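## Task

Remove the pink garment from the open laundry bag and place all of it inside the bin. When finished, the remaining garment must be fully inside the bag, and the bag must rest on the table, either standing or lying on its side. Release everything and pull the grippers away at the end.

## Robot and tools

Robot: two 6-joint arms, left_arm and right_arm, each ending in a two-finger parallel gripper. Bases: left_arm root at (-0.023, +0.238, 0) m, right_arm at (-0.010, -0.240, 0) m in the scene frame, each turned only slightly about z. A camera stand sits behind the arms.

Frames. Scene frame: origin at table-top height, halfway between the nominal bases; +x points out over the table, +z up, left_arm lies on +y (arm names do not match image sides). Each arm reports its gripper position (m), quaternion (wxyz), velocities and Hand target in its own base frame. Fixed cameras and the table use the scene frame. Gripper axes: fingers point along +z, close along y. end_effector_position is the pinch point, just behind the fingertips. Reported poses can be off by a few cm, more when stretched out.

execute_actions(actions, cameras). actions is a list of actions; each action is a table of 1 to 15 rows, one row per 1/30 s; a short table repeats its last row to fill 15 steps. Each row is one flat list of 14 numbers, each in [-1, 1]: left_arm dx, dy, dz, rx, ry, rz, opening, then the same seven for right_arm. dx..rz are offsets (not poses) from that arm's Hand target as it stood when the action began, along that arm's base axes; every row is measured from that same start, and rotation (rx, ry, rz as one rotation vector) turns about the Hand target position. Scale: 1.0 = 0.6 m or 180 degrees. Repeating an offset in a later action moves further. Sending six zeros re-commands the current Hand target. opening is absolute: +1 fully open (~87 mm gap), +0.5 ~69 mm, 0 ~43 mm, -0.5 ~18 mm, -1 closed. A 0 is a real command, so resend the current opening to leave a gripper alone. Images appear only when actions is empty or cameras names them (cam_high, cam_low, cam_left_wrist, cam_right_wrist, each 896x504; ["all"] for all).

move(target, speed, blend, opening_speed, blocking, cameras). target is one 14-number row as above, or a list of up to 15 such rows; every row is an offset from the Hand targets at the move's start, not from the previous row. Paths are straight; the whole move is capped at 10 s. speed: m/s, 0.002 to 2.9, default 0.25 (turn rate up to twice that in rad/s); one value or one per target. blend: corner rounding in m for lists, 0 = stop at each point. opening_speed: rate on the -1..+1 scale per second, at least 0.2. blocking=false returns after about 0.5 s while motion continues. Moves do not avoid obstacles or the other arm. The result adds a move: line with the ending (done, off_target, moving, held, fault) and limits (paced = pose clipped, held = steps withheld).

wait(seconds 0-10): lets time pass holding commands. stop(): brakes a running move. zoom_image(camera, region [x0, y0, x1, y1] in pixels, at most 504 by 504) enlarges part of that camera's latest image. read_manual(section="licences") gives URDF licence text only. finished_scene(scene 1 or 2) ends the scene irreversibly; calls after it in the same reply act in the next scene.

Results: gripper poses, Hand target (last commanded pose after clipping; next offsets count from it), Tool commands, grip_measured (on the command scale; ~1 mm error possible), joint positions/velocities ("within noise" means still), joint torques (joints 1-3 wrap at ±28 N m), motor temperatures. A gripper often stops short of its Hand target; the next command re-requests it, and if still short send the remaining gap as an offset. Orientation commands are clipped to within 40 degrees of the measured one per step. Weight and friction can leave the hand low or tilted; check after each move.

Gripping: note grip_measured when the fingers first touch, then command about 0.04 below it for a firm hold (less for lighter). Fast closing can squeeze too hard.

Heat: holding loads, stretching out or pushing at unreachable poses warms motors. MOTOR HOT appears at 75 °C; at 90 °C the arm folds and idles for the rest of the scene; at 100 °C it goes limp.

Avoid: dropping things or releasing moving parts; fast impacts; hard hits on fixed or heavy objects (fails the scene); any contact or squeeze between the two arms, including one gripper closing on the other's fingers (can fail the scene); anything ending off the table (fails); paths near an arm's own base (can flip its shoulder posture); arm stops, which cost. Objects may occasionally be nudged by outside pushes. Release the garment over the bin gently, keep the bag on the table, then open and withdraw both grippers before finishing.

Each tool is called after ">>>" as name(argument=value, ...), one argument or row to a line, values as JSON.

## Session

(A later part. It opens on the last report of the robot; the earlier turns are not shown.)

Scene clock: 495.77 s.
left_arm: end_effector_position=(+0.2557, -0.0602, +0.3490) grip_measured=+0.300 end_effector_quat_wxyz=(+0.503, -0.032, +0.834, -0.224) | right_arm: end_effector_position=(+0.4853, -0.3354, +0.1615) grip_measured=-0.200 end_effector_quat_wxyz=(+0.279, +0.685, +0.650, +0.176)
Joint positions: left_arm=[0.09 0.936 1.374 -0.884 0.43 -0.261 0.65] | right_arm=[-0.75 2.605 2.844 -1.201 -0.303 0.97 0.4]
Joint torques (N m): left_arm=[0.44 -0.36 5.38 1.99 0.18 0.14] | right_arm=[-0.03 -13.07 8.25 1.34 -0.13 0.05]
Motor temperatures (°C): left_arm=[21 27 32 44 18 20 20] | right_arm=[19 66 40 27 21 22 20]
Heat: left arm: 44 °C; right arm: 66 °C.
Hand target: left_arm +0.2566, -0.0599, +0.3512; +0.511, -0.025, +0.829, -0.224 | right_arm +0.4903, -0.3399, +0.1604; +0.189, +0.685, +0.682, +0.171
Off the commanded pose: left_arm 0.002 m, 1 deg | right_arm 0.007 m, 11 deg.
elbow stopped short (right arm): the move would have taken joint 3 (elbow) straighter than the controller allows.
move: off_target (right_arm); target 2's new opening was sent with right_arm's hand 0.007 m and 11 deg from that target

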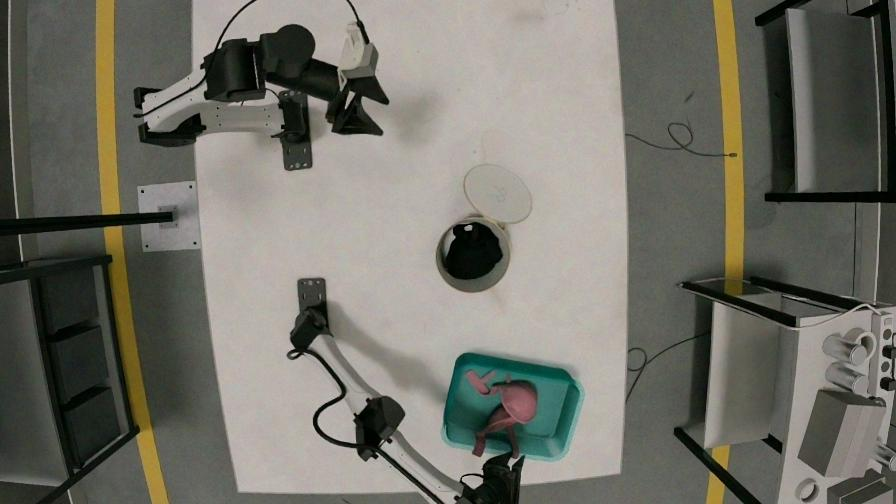

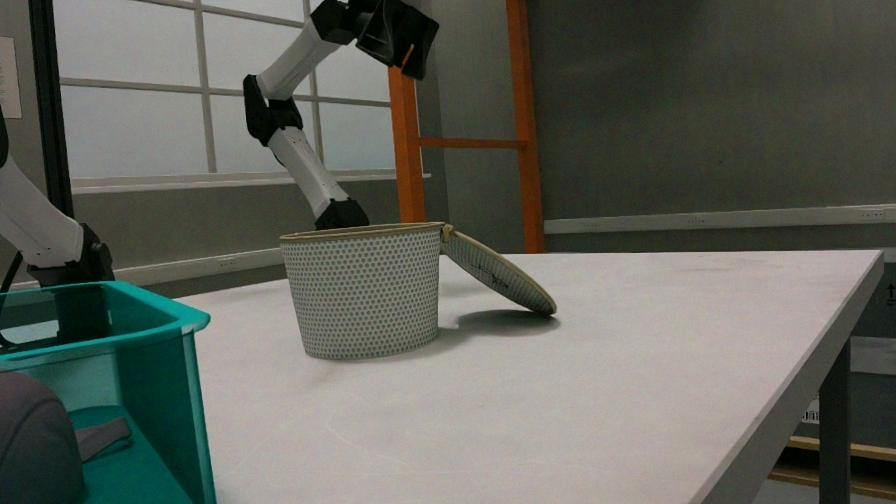

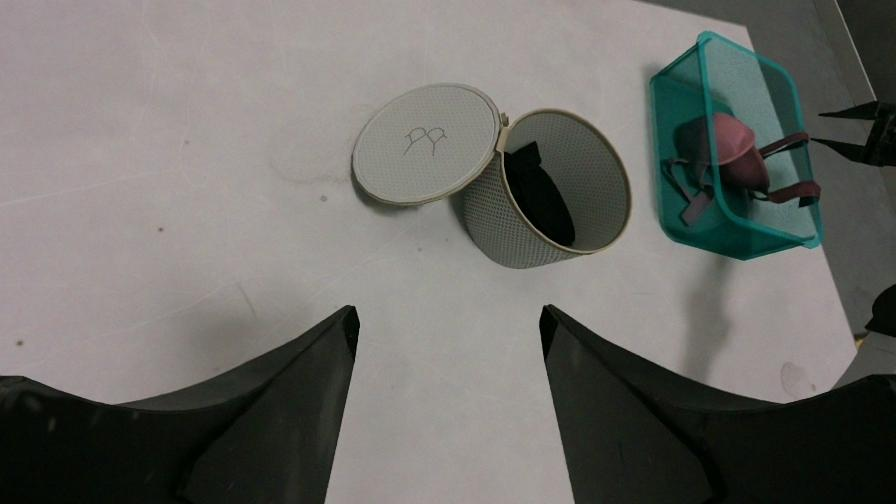

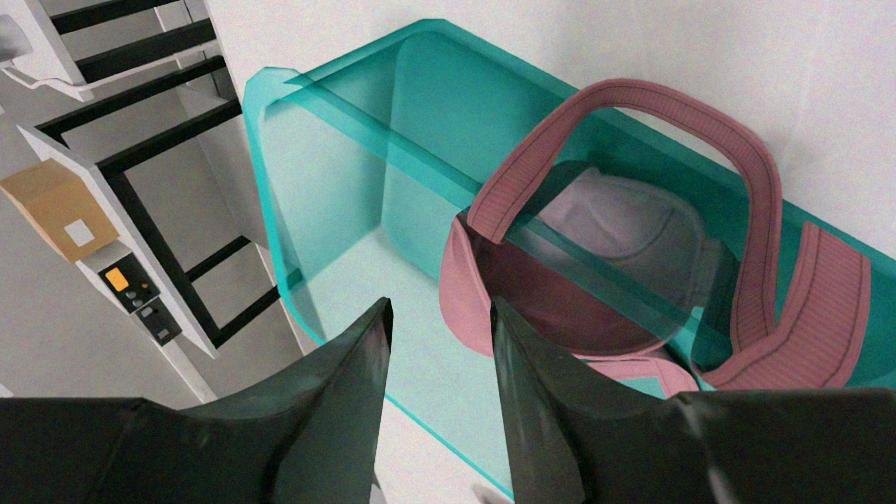

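>>> move(
  target=[
    [0,0,0,0,0,0,0.3,0.025,-0.037,-0.16,0,0,0,0],
    [0,0,0,0,0,0,0.3,0.025,-0.037,-0.16,0,0,0,-1],
    [0,0,0,0,0,0,0.3,0.015,-0.02,0.08,0,0,0,-1],
  ],
  speed=[0.15,0.15,0.12],
  cameras=["all"],
)

Scene clock: 519.40 s.
left_arm: end_effector_position=(+0.2557, -0.0602, +0.3490) grip_measured=+0.300 end_effector_quat_wxyz=(+0.503, -0.032, +0.834, -0.224) | right_arm: end_effector_position=(+0.5045, -0.3504, +0.1900) grip_measured=-0.998 end_effector_quat_wxyz=(+0.337, +0.678, +0.621, +0.201)
Joint positions: left_arm=[0.09 0.936 1.374 -0.884 0.43 -0.261 0.65] | right_arm=[-0.755 2.605 2.874 -1.089 -0.329 1.034 0.001]
Joint torques (N m): left_arm=[0.49 -0.38 5.39 1.99 0.19 0.14] | right_arm=[-0.13 -18.56 5.78 1.3 0.1 0.05]
Motor temperatures (°C): left_arm=[21 26 31 44 18 20 20] | right_arm=[19 65 41 28 21 22 20]
Heat: left arm: 44 °C; right arm: 65 °C.
Hand target: left_arm +0.2566, -0.0599, +0.3512; +0.511, -0.025, +0.829, -0.224 | right_arm +0.4992, -0.3519, +0.2086; +0.189, +0.685, +0.682, +0.171
Off the commanded pose: left_arm 0.002 m, 1 deg | right_arm 0.019 m, 19 deg.
elbow stopped short (right arm): the move would have taken joint 3 (elbow) straighter than the controller allows.
elbow read too straight (right arm): the controller reads joint 3 (elbow) straighter than it allows; while it does, the hand can move without a command.
move: off_target (right_arm); target 2's new opening was sent with right_arm's hand 0.059 m and 14 deg from that target

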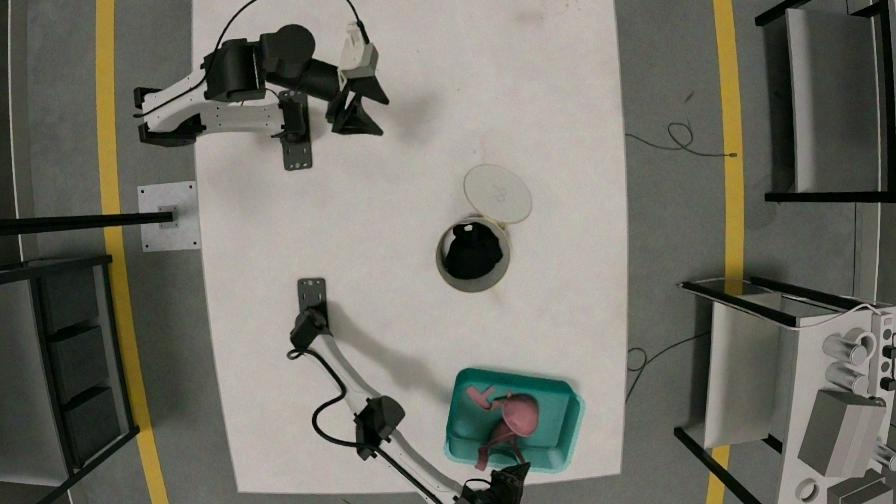

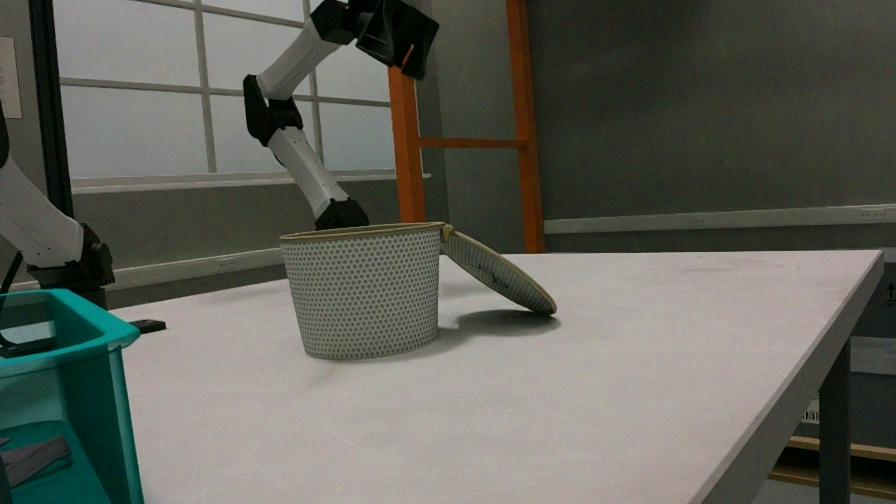

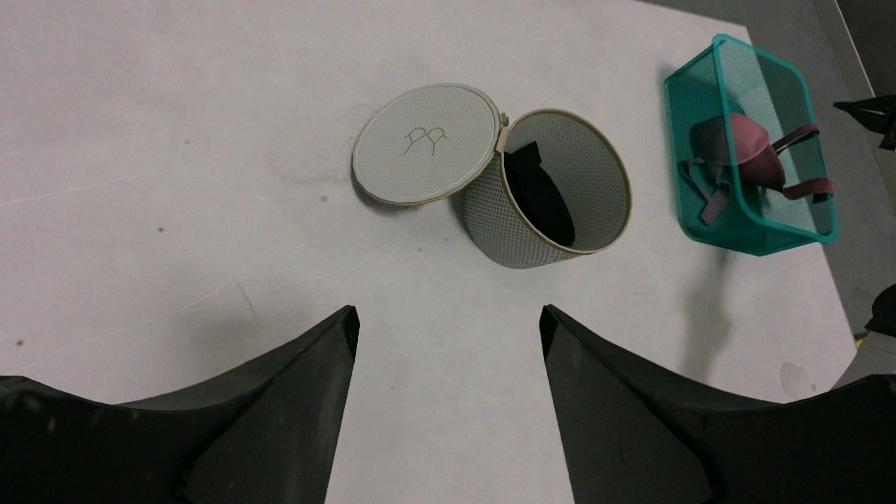

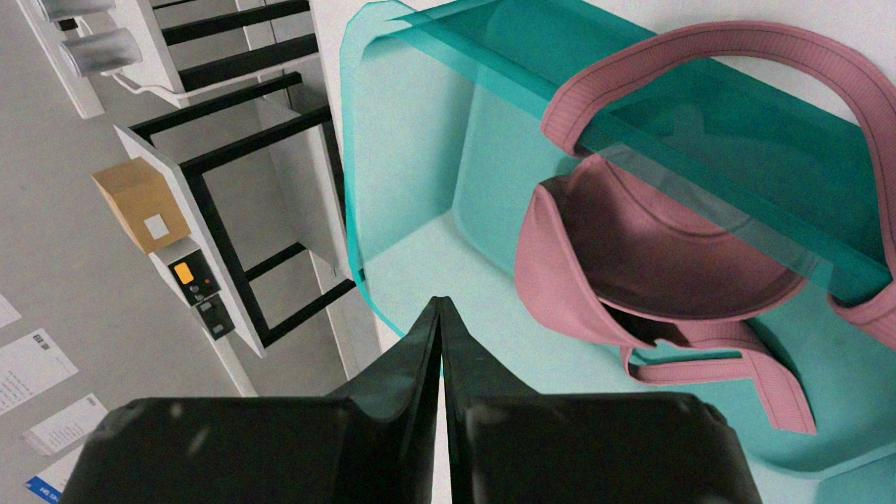

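>>> move(
  target=[0,0,0,0,0,0,0.3,-0.05,0.167,-0.01,-0.246,0.013,0.4345,0.5],
  speed=0.3,
  cameras=["cam_right_wrist","cam_high"],
)

Scene clock: 534.43 s.
left_arm: end_effector_position=(+0.2557, -0.0602, +0.3490) grip_measured=+0.300 end_effector_quat_wxyz=(+0.503, -0.032, +0.834, -0.224) | right_arm: end_effector_position=(+0.4770, -0.2530, +0.1833) grip_measured=+0.500 end_effector_quat_wxyz=(+0.297, +0.010, +0.955, -0.024)
Joint positions: left_arm=[0.09 0.936 1.374 -0.884 0.43 -0.261 0.65] | right_arm=[-0.535 2.507 2.874 -1.38 -0.246 -0.443 0.75]
Joint torques (N m): left_arm=[0.47 -0.35 5.38 1.99 0.18 0.14] | right_arm=[0.36 -18.18 5.24 0.97 0.11 -0.08]
Motor temperatures (°C): left_arm=[21 26 31 45 18 20 20] | right_arm=[19 74 39 28 21 22 20]
Heat: left arm: 45 °C; right arm: 74 °C.
Hand target: left_arm +0.2566, -0.0599, +0.3512; +0.511, -0.025, +0.829, -0.224 | right_arm +0.4692, -0.2518, +0.2024; +0.255, +0.003, +0.967, -0.013
Off the commanded pose: left_arm 0.002 m, 1 deg | right_arm 0.021 m, 5 deg.
elbow stopped short (right arm): the move would have taken joint 3 (elbow) straighter than the controller allows.
elbow read too straight (right arm): the controller reads joint 3 (elbow) straighter than it allows; while it does, the hand can move without a command.
move: off_target (right_arm)
Images, in order (width x height): cam_high 896x504, cam_right_wrist 896x504.

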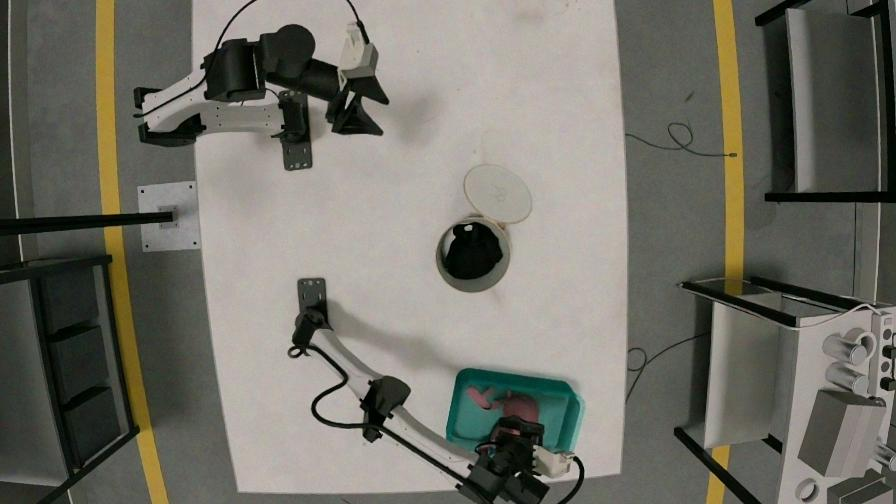

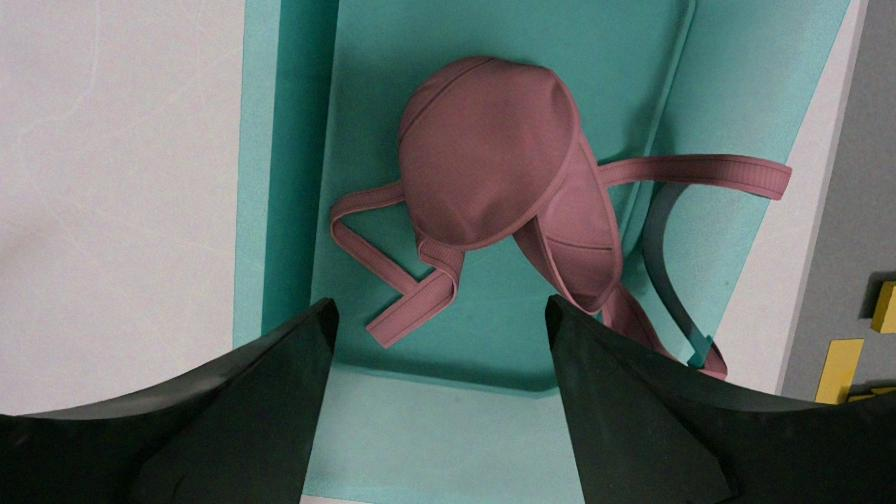

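>>> move(
  target=[0,0,0,0,0,0,0.3,-0.33,0.25,0.12,0,-0.2,0,0.5],
  speed=0.35,
  cameras=["cam_right_wrist"],
)

Scene clock: 540.33 s.
left_arm: end_effector_position=(+0.2557, -0.0602, +0.3490) grip_measured=+0.300 end_effector_quat_wxyz=(+0.503, -0.032, +0.834, -0.224) | right_arm: end_effector_position=(+0.2693, -0.1036, +0.2751) grip_measured=+0.500 end_effector_quat_wxyz=(+0.537, +0.007, +0.843, -0.019)
Joint positions: left_arm=[0.09 0.936 1.374 -0.884 0.43 -0.261 0.65] | right_arm=[-0.646 0.935 1.092 -0.672 -0.54 -0.31 0.75]
Joint torques (N m): left_arm=[0.46 -0.36 5.37 1.99 0.18 0.15] | right_arm=[0.27 -1.59 6.09 1.72 -0.19 0.1]
Motor temperatures (°C): left_arm=[21 26 31 45 18 20 20] | right_arm=[19 73 39 28 21 22 20]
Heat: left arm: 45 °C; right arm: 73 °C.
Hand target: left_arm +0.2566, -0.0599, +0.3512; +0.511, -0.025, +0.829, -0.224 | right_arm +0.2711, -0.1018, +0.2744; +0.541, +0.007, +0.841, -0.011
Off the commanded pose: left_arm 0.002 m, 1 deg | right_arm 0.003 m, 1 deg.
move: done
Images, in order (width x height): cam_right_wrist 896x504.

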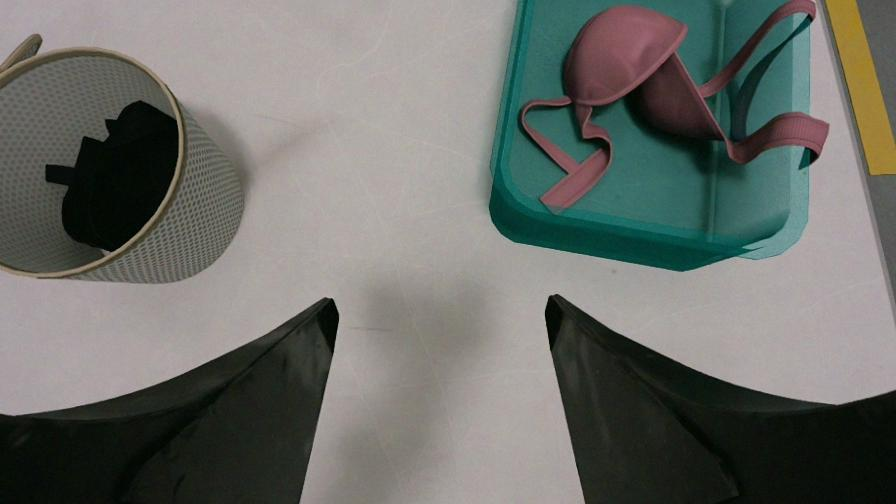

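>>> move(
  target=[
    [0,0,0,0,0,0,0.3,0.298,-0.238,-0.26,0,0.08,0,0.1],
    [0,0,0,0,0,0,0.3,0.382,-0.243,-0.395,0,0.08,0,0.1],
    [0,0,0,0,0,0,0.3,0.382,-0.243,-0.395,0,0.08,0,-1],
    [0,0,0,0,0,0,0.3,0.30,-0.2,-0.22,0,0.08,0,-1],
  ],
  speed=[0.3,0.15,0.15,0.15],
  blend=[0.02,0,0,0],
  cameras=["all"],
)

Scene clock: 558.17 s.
left_arm: end_effector_position=(+0.2557, -0.0602, +0.3490) grip_measured=+0.300 end_effector_quat_wxyz=(+0.503, -0.032, +0.834, -0.224) | right_arm: end_effector_position=(+0.4554, -0.2200, +0.1311) grip_measured=-0.936 end_effector_quat_wxyz=(+0.428, +0.002, +0.904, -0.005)
Joint positions: left_arm=[0.09 0.936 1.374 -0.884 0.43 -0.261 0.65] | right_arm=[-0.562 1.904 1.515 -0.377 -0.415 -0.379 0.032]
Joint torques (N m): left_arm=[0.44 -0.38 5.38 1.99 0.19 0.15] | right_arm=[0.01 -13.22 7.43 1.25 0 0.01]
Motor temperatures (°C): left_arm=[21 26 31 45 18 20 20] | right_arm=[19 61 38 29 21 22 20]
Heat: left arm: 45 °C; right arm: 61 °C.
Hand target: left_arm +0.2566, -0.0599, +0.3512; +0.511, -0.025, +0.829, -0.224 | right_arm +0.4512, -0.2218, +0.1424; +0.431, +0.005, +0.902, -0.012
Off the commanded pose: left_arm 0.002 m, 1 deg | right_arm 0.012 m, 1 deg.
move: off_target (right_arm)

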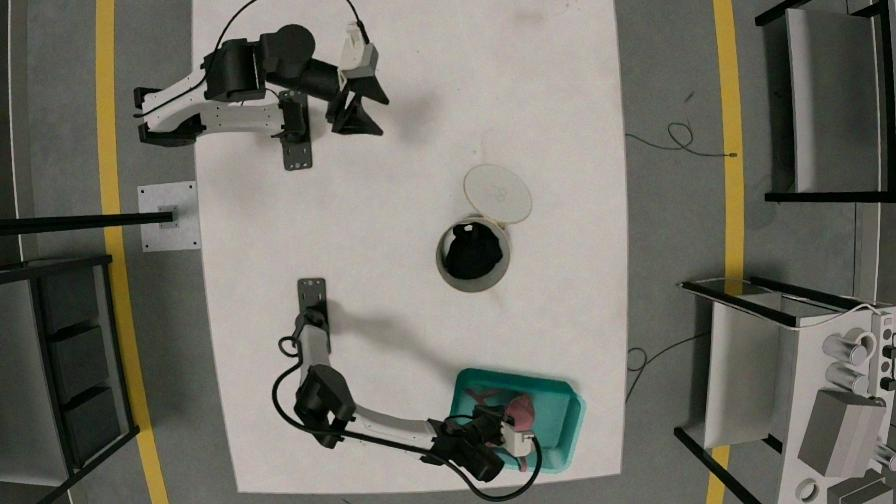

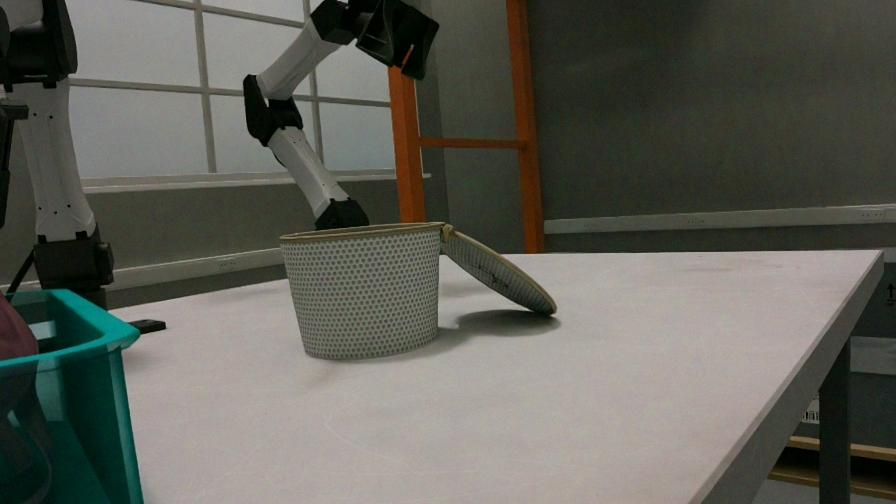

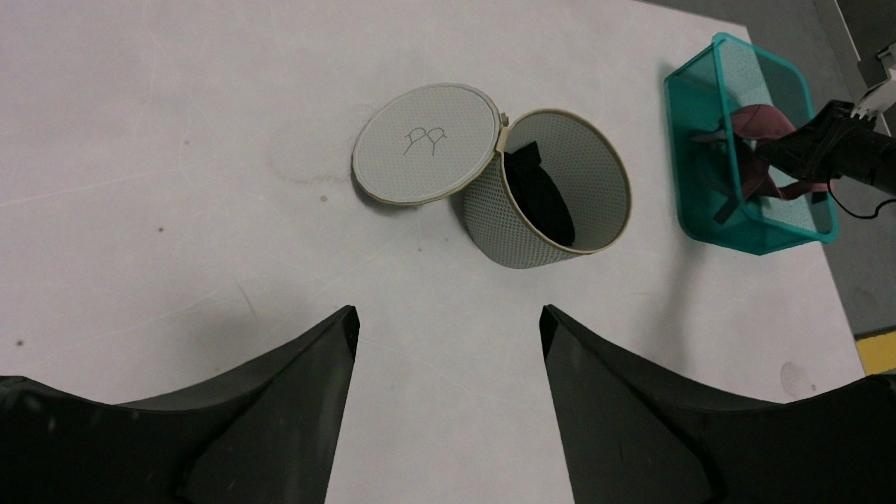

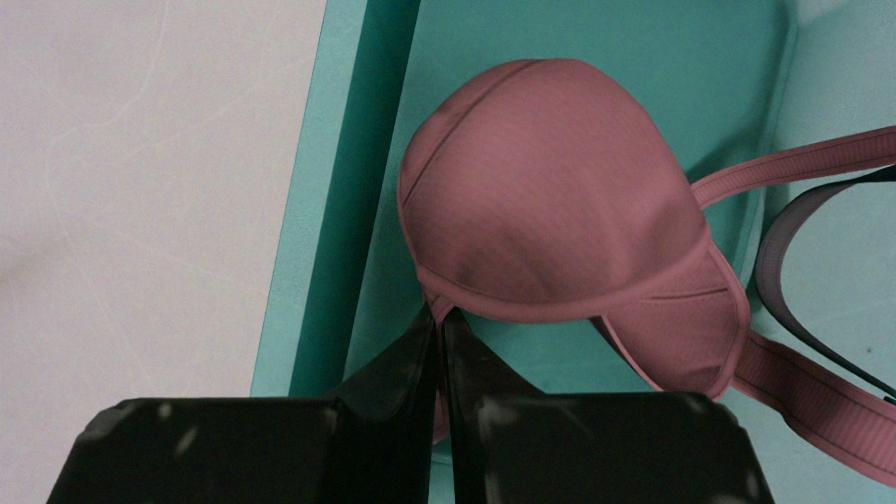

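>>> move(
  target=[
    [0,0,0,0,0,0,0.3,-0.03,0.12,0.36,0,-0.1,0,-1],
  ],
  speed=0.18,
  cameras=["all"],
)

Scene clock: 565.17 s.
left_arm: end_effector_position=(+0.2557, -0.0602, +0.3490) grip_measured=+0.300 end_effector_quat_wxyz=(+0.503, -0.032, +0.834, -0.224) | right_arm: end_effector_position=(+0.4367, -0.1540, +0.3422) grip_measured=-0.936 end_effector_quat_wxyz=(+0.556, +0.008, +0.831, -0.008)
Joint positions: left_arm=[0.09 0.936 1.374 -0.884 0.43 -0.261 0.65] | right_arm=[-0.477 1.604 1.777 -0.605 -0.415 -0.189 0.032]
Joint torques (N m): left_arm=[0.47 -0.36 5.38 1.99 0.18 0.14] | right_arm=[0.75 -9.4 9.09 1.56 0.01 0.08]
Motor temperatures (°C): left_arm=[21 26 31 45 18 20 20] | right_arm=[19 61 39 29 21 22 21]
Heat: left arm: 45 °C; right arm: 61 °C.
Hand target: left_arm +0.2566, -0.0599, +0.3512; +0.511, -0.025, +0.830, -0.224 | right_arm +0.4332, -0.1498, +0.3585; +0.567, +0.007, +0.823, -0.011
Off the commanded pose: left_arm 0.002 m, 1 deg | right_arm 0.017 m, 2 deg.
move: off_target (right_arm)

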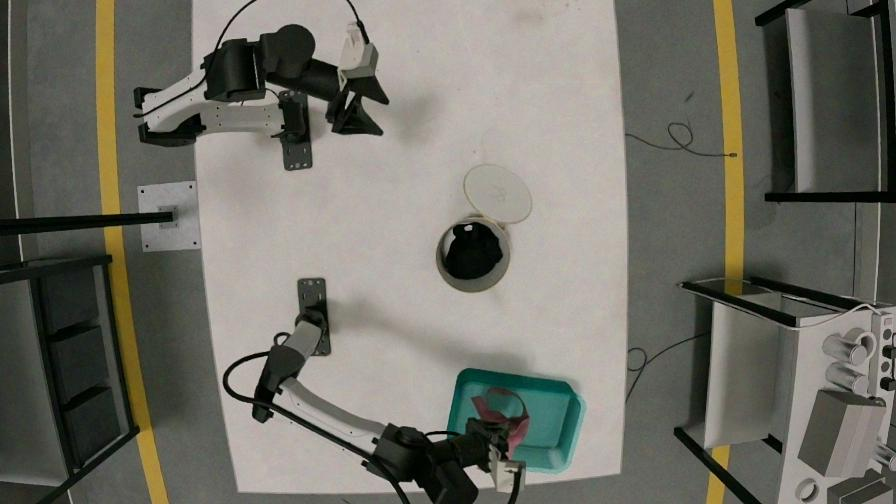

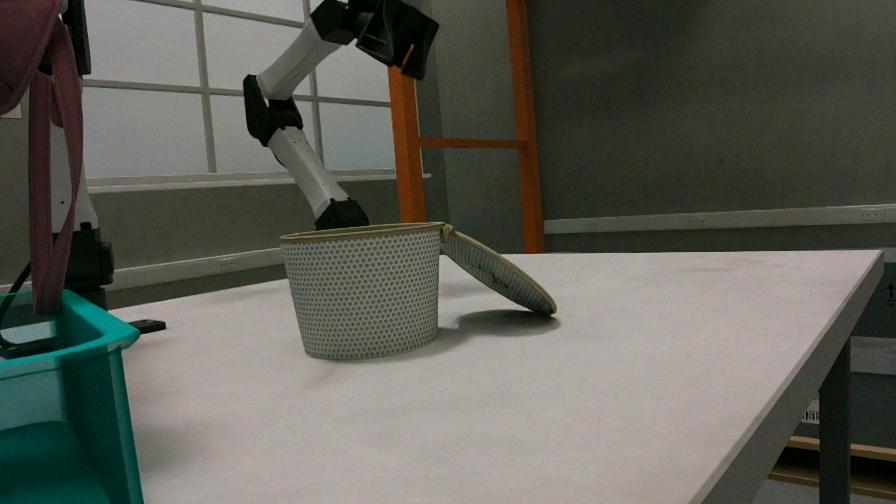

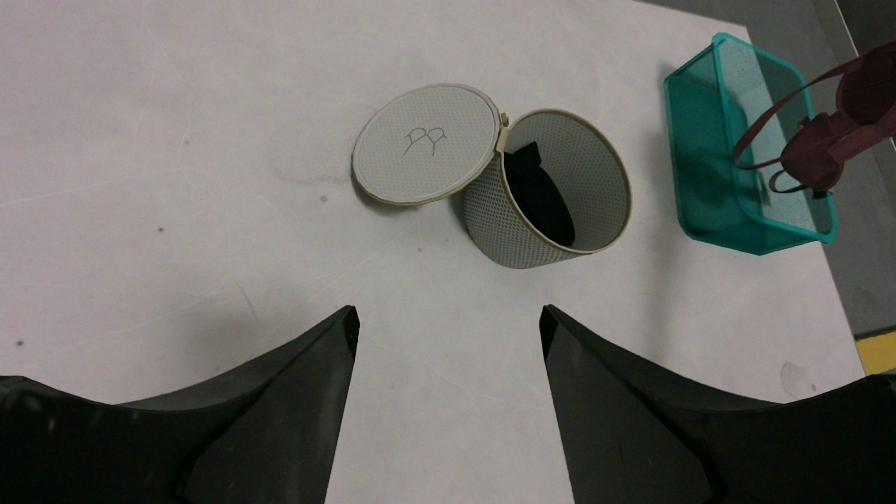

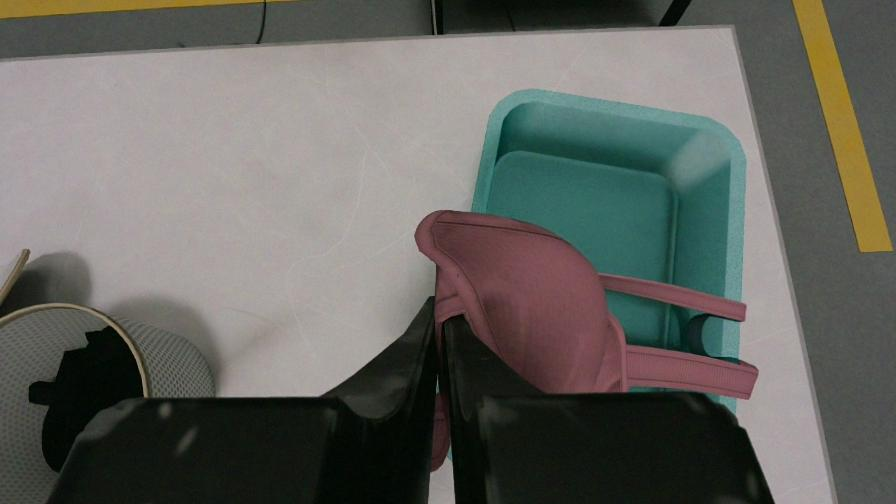

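>>> move(
  target=[
    [0,0,0,0,0,0,0.3,0.1,-0.045,-0.05,0,0.06,0,-1],
    [0,0,0,0,0,0,0.3,0.1,-0.06,-0.42,0,0.06,0,-1],
  ],
  speed=0.15,
  blend=[0.03,0],
  cameras=["all"],
)

Scene clock: 575.80 s.
left_arm: end_effector_position=(+0.2557, -0.0602, +0.3490) grip_measured=+0.300 end_effector_quat_wxyz=(+0.503, -0.032, +0.834, -0.224) | right_arm: end_effector_position=(+0.4925, -0.1856, +0.1142) grip_measured=-0.936 end_effector_quat_wxyz=(+0.489, +0.009, +0.872, -0.011)
Joint positions: left_arm=[0.09 0.936 1.374 -0.884 0.43 -0.261 0.65] | right_arm=[-0.46 1.904 1.338 -0.025 -0.361 -0.246 0.032]
Joint torques (N m): left_arm=[0.47 -0.34 5.37 1.99 0.18 0.13] | right_arm=[0.38 -9.46 6.26 1.72 -0.03 -0.08]
Motor temperatures (°C): left_arm=[21 26 31 45 18 20 20] | right_arm=[19 59 40 29 21 22 21]
Heat: left arm: 45 °C; right arm: 59 °C.
Hand target: left_arm +0.2566, -0.0599, +0.3512; +0.511, -0.025, +0.830, -0.224 | right_arm +0.4931, -0.1857, +0.1063; +0.487, +0.006, +0.873, -0.012
Off the commanded pose: left_arm 0.002 m, 1 deg | right_arm 0.008 m, 0 deg.
move: done

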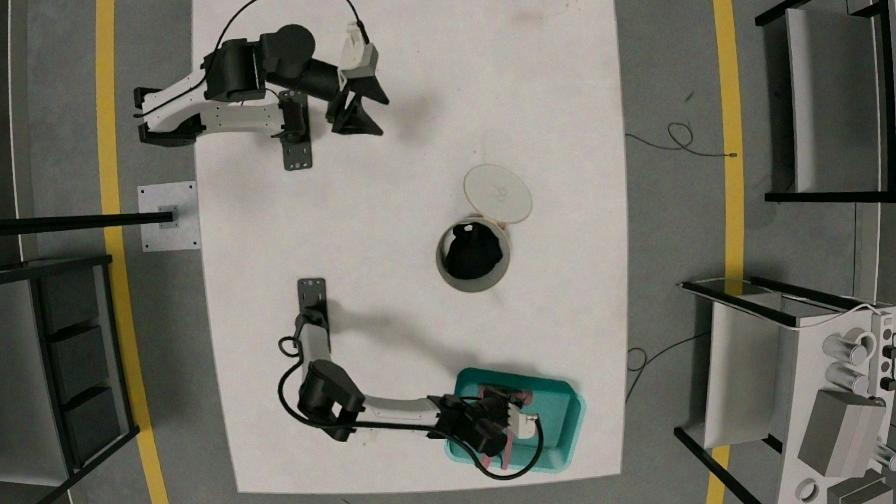

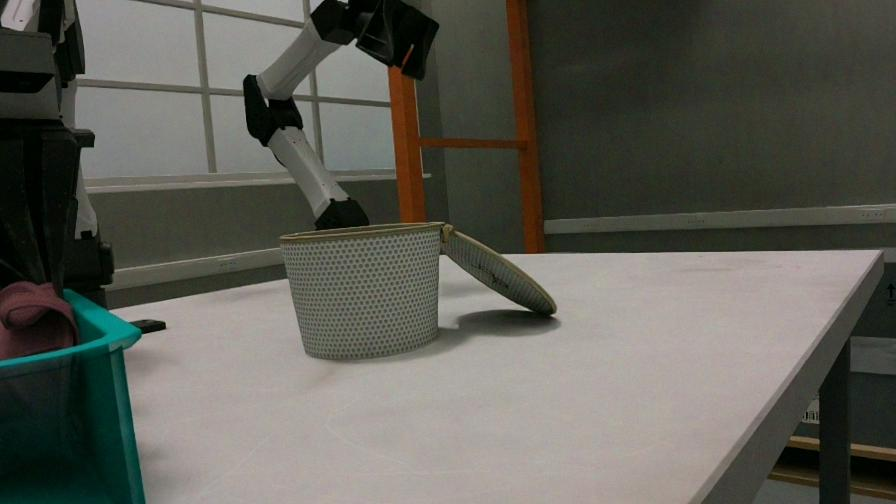

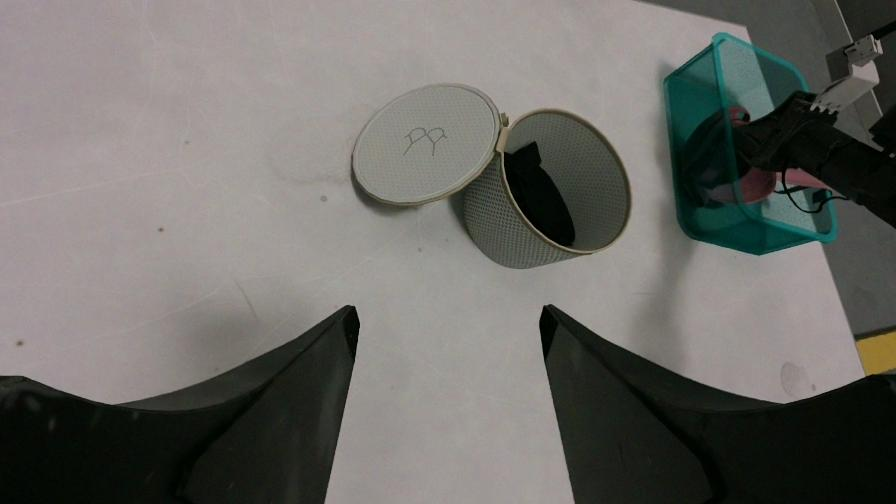

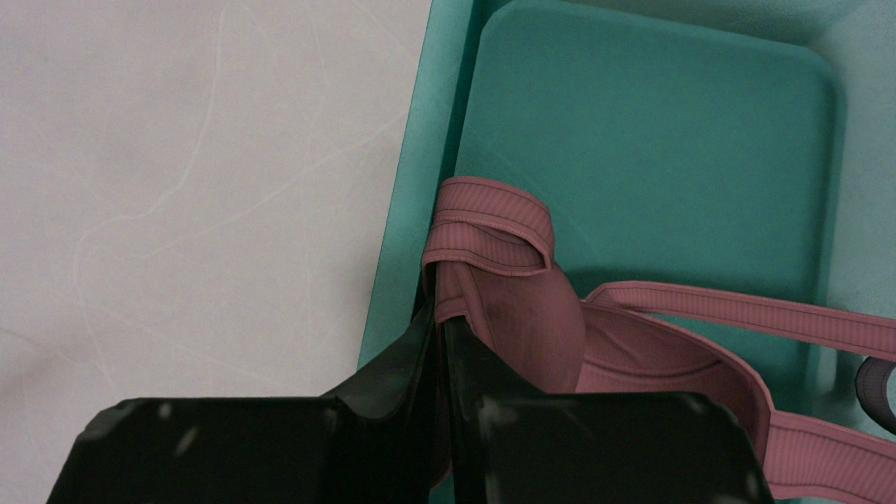

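>>> move(
  target=[
    [0,0,0,0,0,0,0.3,0.02,-0.005,-0.06,0,0,0,-1],
    [0,0,0,0,0,0,0.3,0.02,-0.005,-0.06,0,0,0,0.0],
    [0,0,0,0,0,0,0.3,-0.05,0.05,0.15,0,0,0,0],
    [0,0,0,0,0,0,0.3,-0.33,0.15,0.25,0,-0.1,0,0],
  ],
  speed=[0.15,0.15,0.15,0.35],
  blend=[0,0,0.03,0],
  opening_speed=1.2,
  cameras=["all"],
)

>>> zoom_image(
  camera="cam_high",
  region=[420, 350, 600, 490],
)

Scene clock: 587.00 s.
left_arm: end_effector_position=(+0.2557, -0.0602, +0.3490) grip_measured=+0.300 end_effector_quat_wxyz=(+0.503, -0.032, +0.834, -0.224) | right_arm: end_effector_position=(+0.2967, -0.0982, +0.2654) grip_measured=+0.000 end_effector_quat_wxyz=(+0.627, +0.002, +0.779, -0.025)
Joint positions: left_arm=[0.09 0.936 1.374 -0.884 0.43 -0.261 0.65] | right_arm=[-0.589 0.836 0.805 -0.218 -0.534 -0.167 0.5]
Joint torques (N m): left_arm=[0.46 -0.36 5.38 1.99 0.18 0.14] | right_arm=[-0.12 -0.87 6.58 1.54 -0.21 0.07]
Motor temperatures (°C): left_arm=[21 26 31 45 18 20 20] | right_arm=[19 57 39 29 21 22 21]
Heat: left arm: 45 °C; right arm: 57 °C.
Hand target: left_arm +0.2566, -0.0599, +0.3512; +0.511, -0.025, +0.830, -0.224 | right_arm +0.2951, -0.0958, +0.2565; +0.618, +0.008, +0.786, -0.011
Off the commanded pose: left_arm 0.002 m, 1 deg | right_arm 0.010 m, 2 deg.
move: done; target 2's new opening was sent with right_arm's hand 0.026 m and 3 deg from that target

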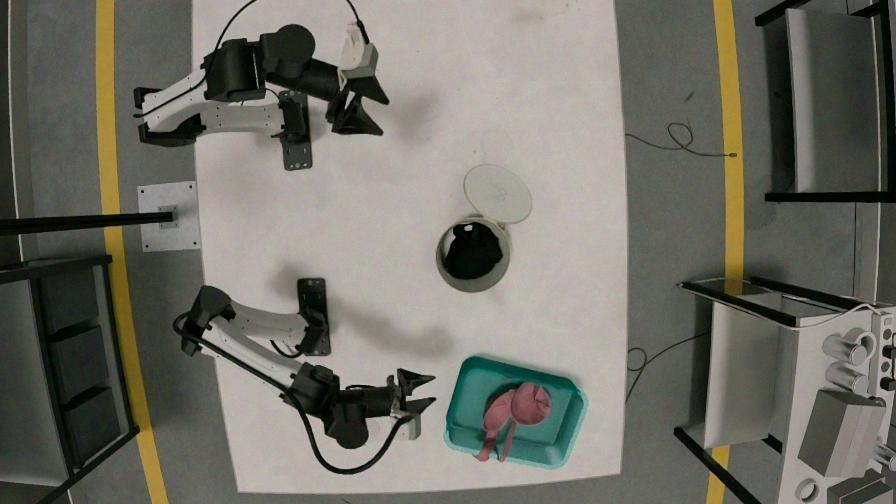

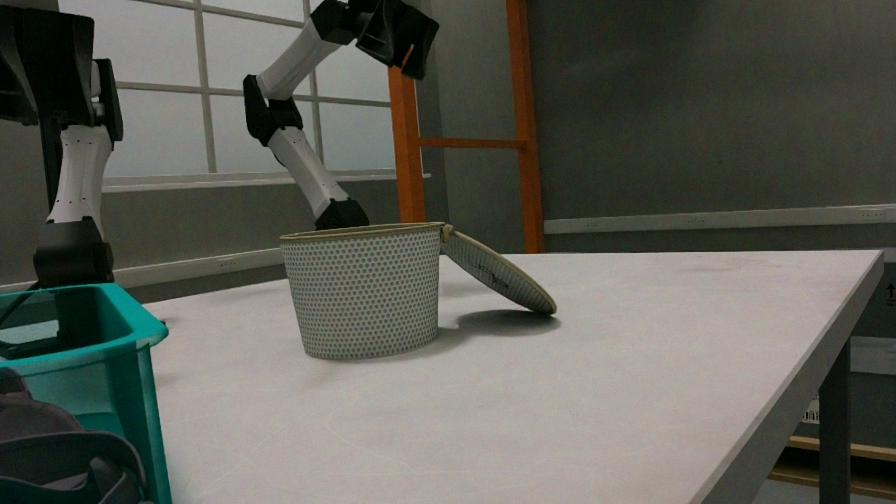

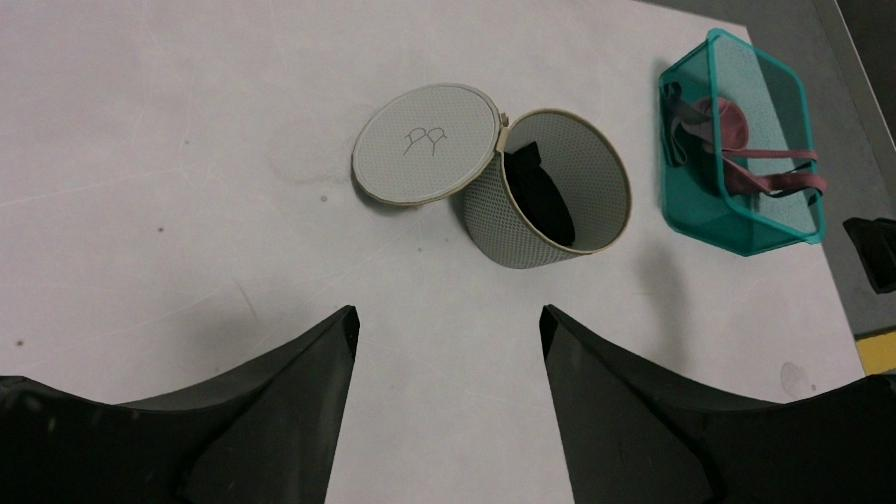

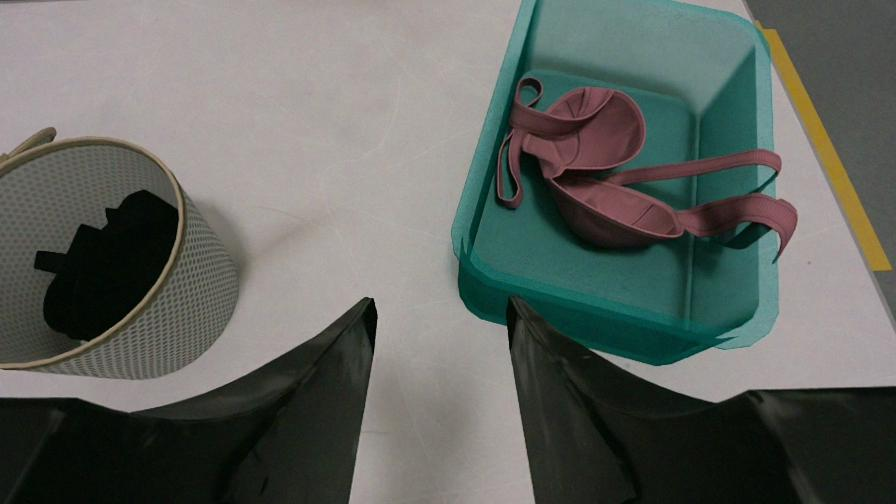

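Scaled by 2.800 from the camera's 896x504 image, which has a finer 1280x720 frame.

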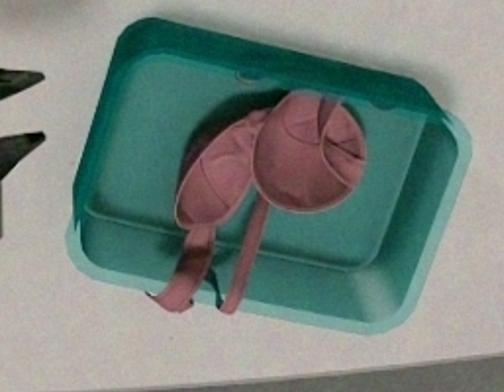

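>>> move(
  target=[
    [0,0,0,0,0,0,0.3,0.15,-0.33,0.03,-0.428,0.165,0.273,1],
    [0,0,0,0,0,0,0.3,0.275,-0.395,-0.18,-0.428,0.165,0.273,1],
  ],
  speed=[0.4,0.25],
  blend=[0.02,0],
  cameras=["cam_right_wrist","cam_high","cam_left_wrist"],
)

Scene clock: 604.27 s.
left_arm: end_effector_position=(+0.2557, -0.0602, +0.3490) grip_measured=+0.300 end_effector_quat_wxyz=(+0.503, -0.032, +0.834, -0.224) | right_arm: end_effector_position=(+0.4567, -0.3289, +0.1465) grip_measured=+1.000 end_effector_quat_wxyz=(-0.248, +0.643, -0.685, +0.237)
Joint positions: left_arm=[0.09 0.936 1.374 -0.884 0.43 -0.261 0.65] | right_arm=[-0.692 2.113 1.89 -0.769 -0.419 -2.073 1]
Joint torques (N m): left_arm=[0.43 -0.36 5.35 1.99 0.19 0.14] | right_arm=[0.51 -11.81 7.31 1.28 -0.01 -0.07]
Motor temperatures (°C): left_arm=[21 26 31 45 18 20 20] | right_arm=[19 51 39 30 21 22 20]
Heat: left arm: 45 °C; right arm: 51 °C.
Hand target: left_arm +0.2566, -0.0599, +0.3512; +0.511, -0.025, +0.830, -0.224 | right_arm +0.4601, -0.3328, +0.1483; -0.241, +0.665, -0.664, +0.243
Off the commanded pose: left_arm 0.002 m, 1 deg | right_arm 0.006 m, 4 deg.
joint sent to its limit (right arm) — joint 6 (wrist roll), lower limit. The joint targets are off in orientation, not in position.
move: off_target (right_arm)
Images, in order (width x height): cam_high 896x504, cam_left_wrist 896x504, cam_right_wrist 896x504.

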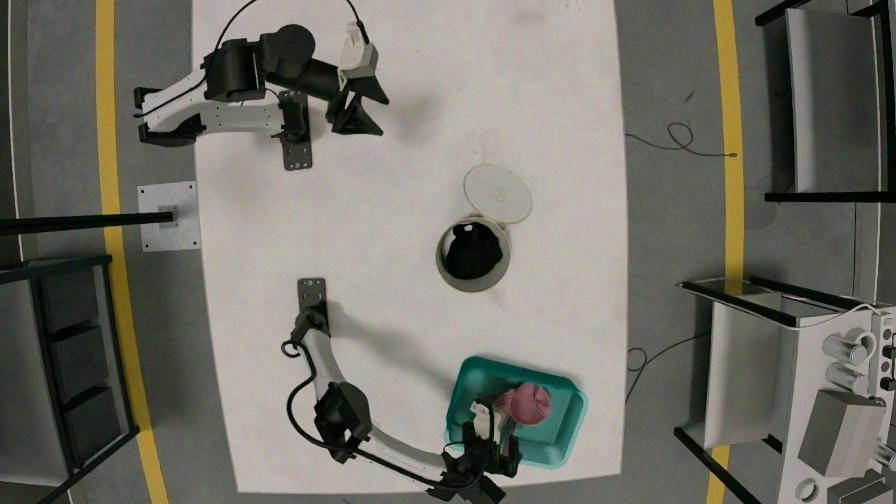

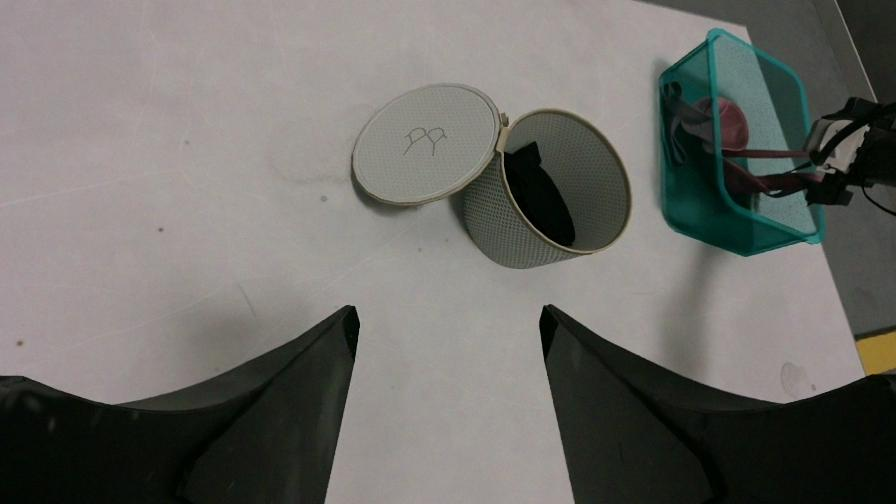

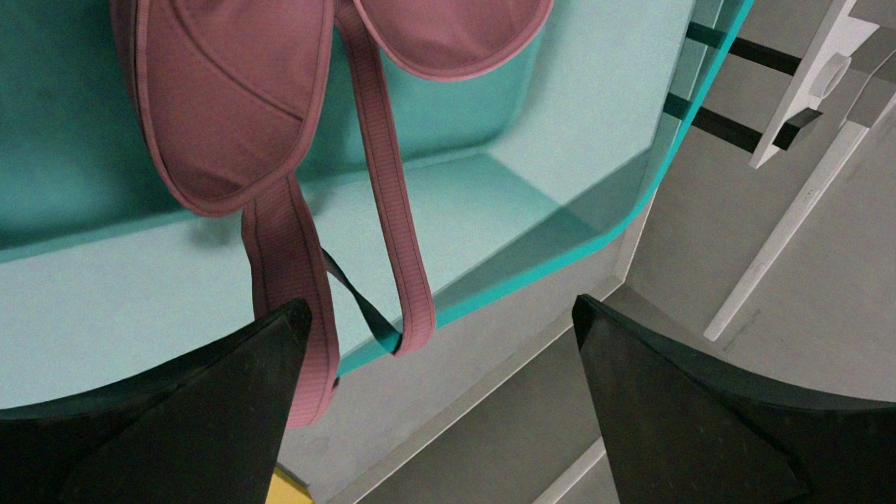

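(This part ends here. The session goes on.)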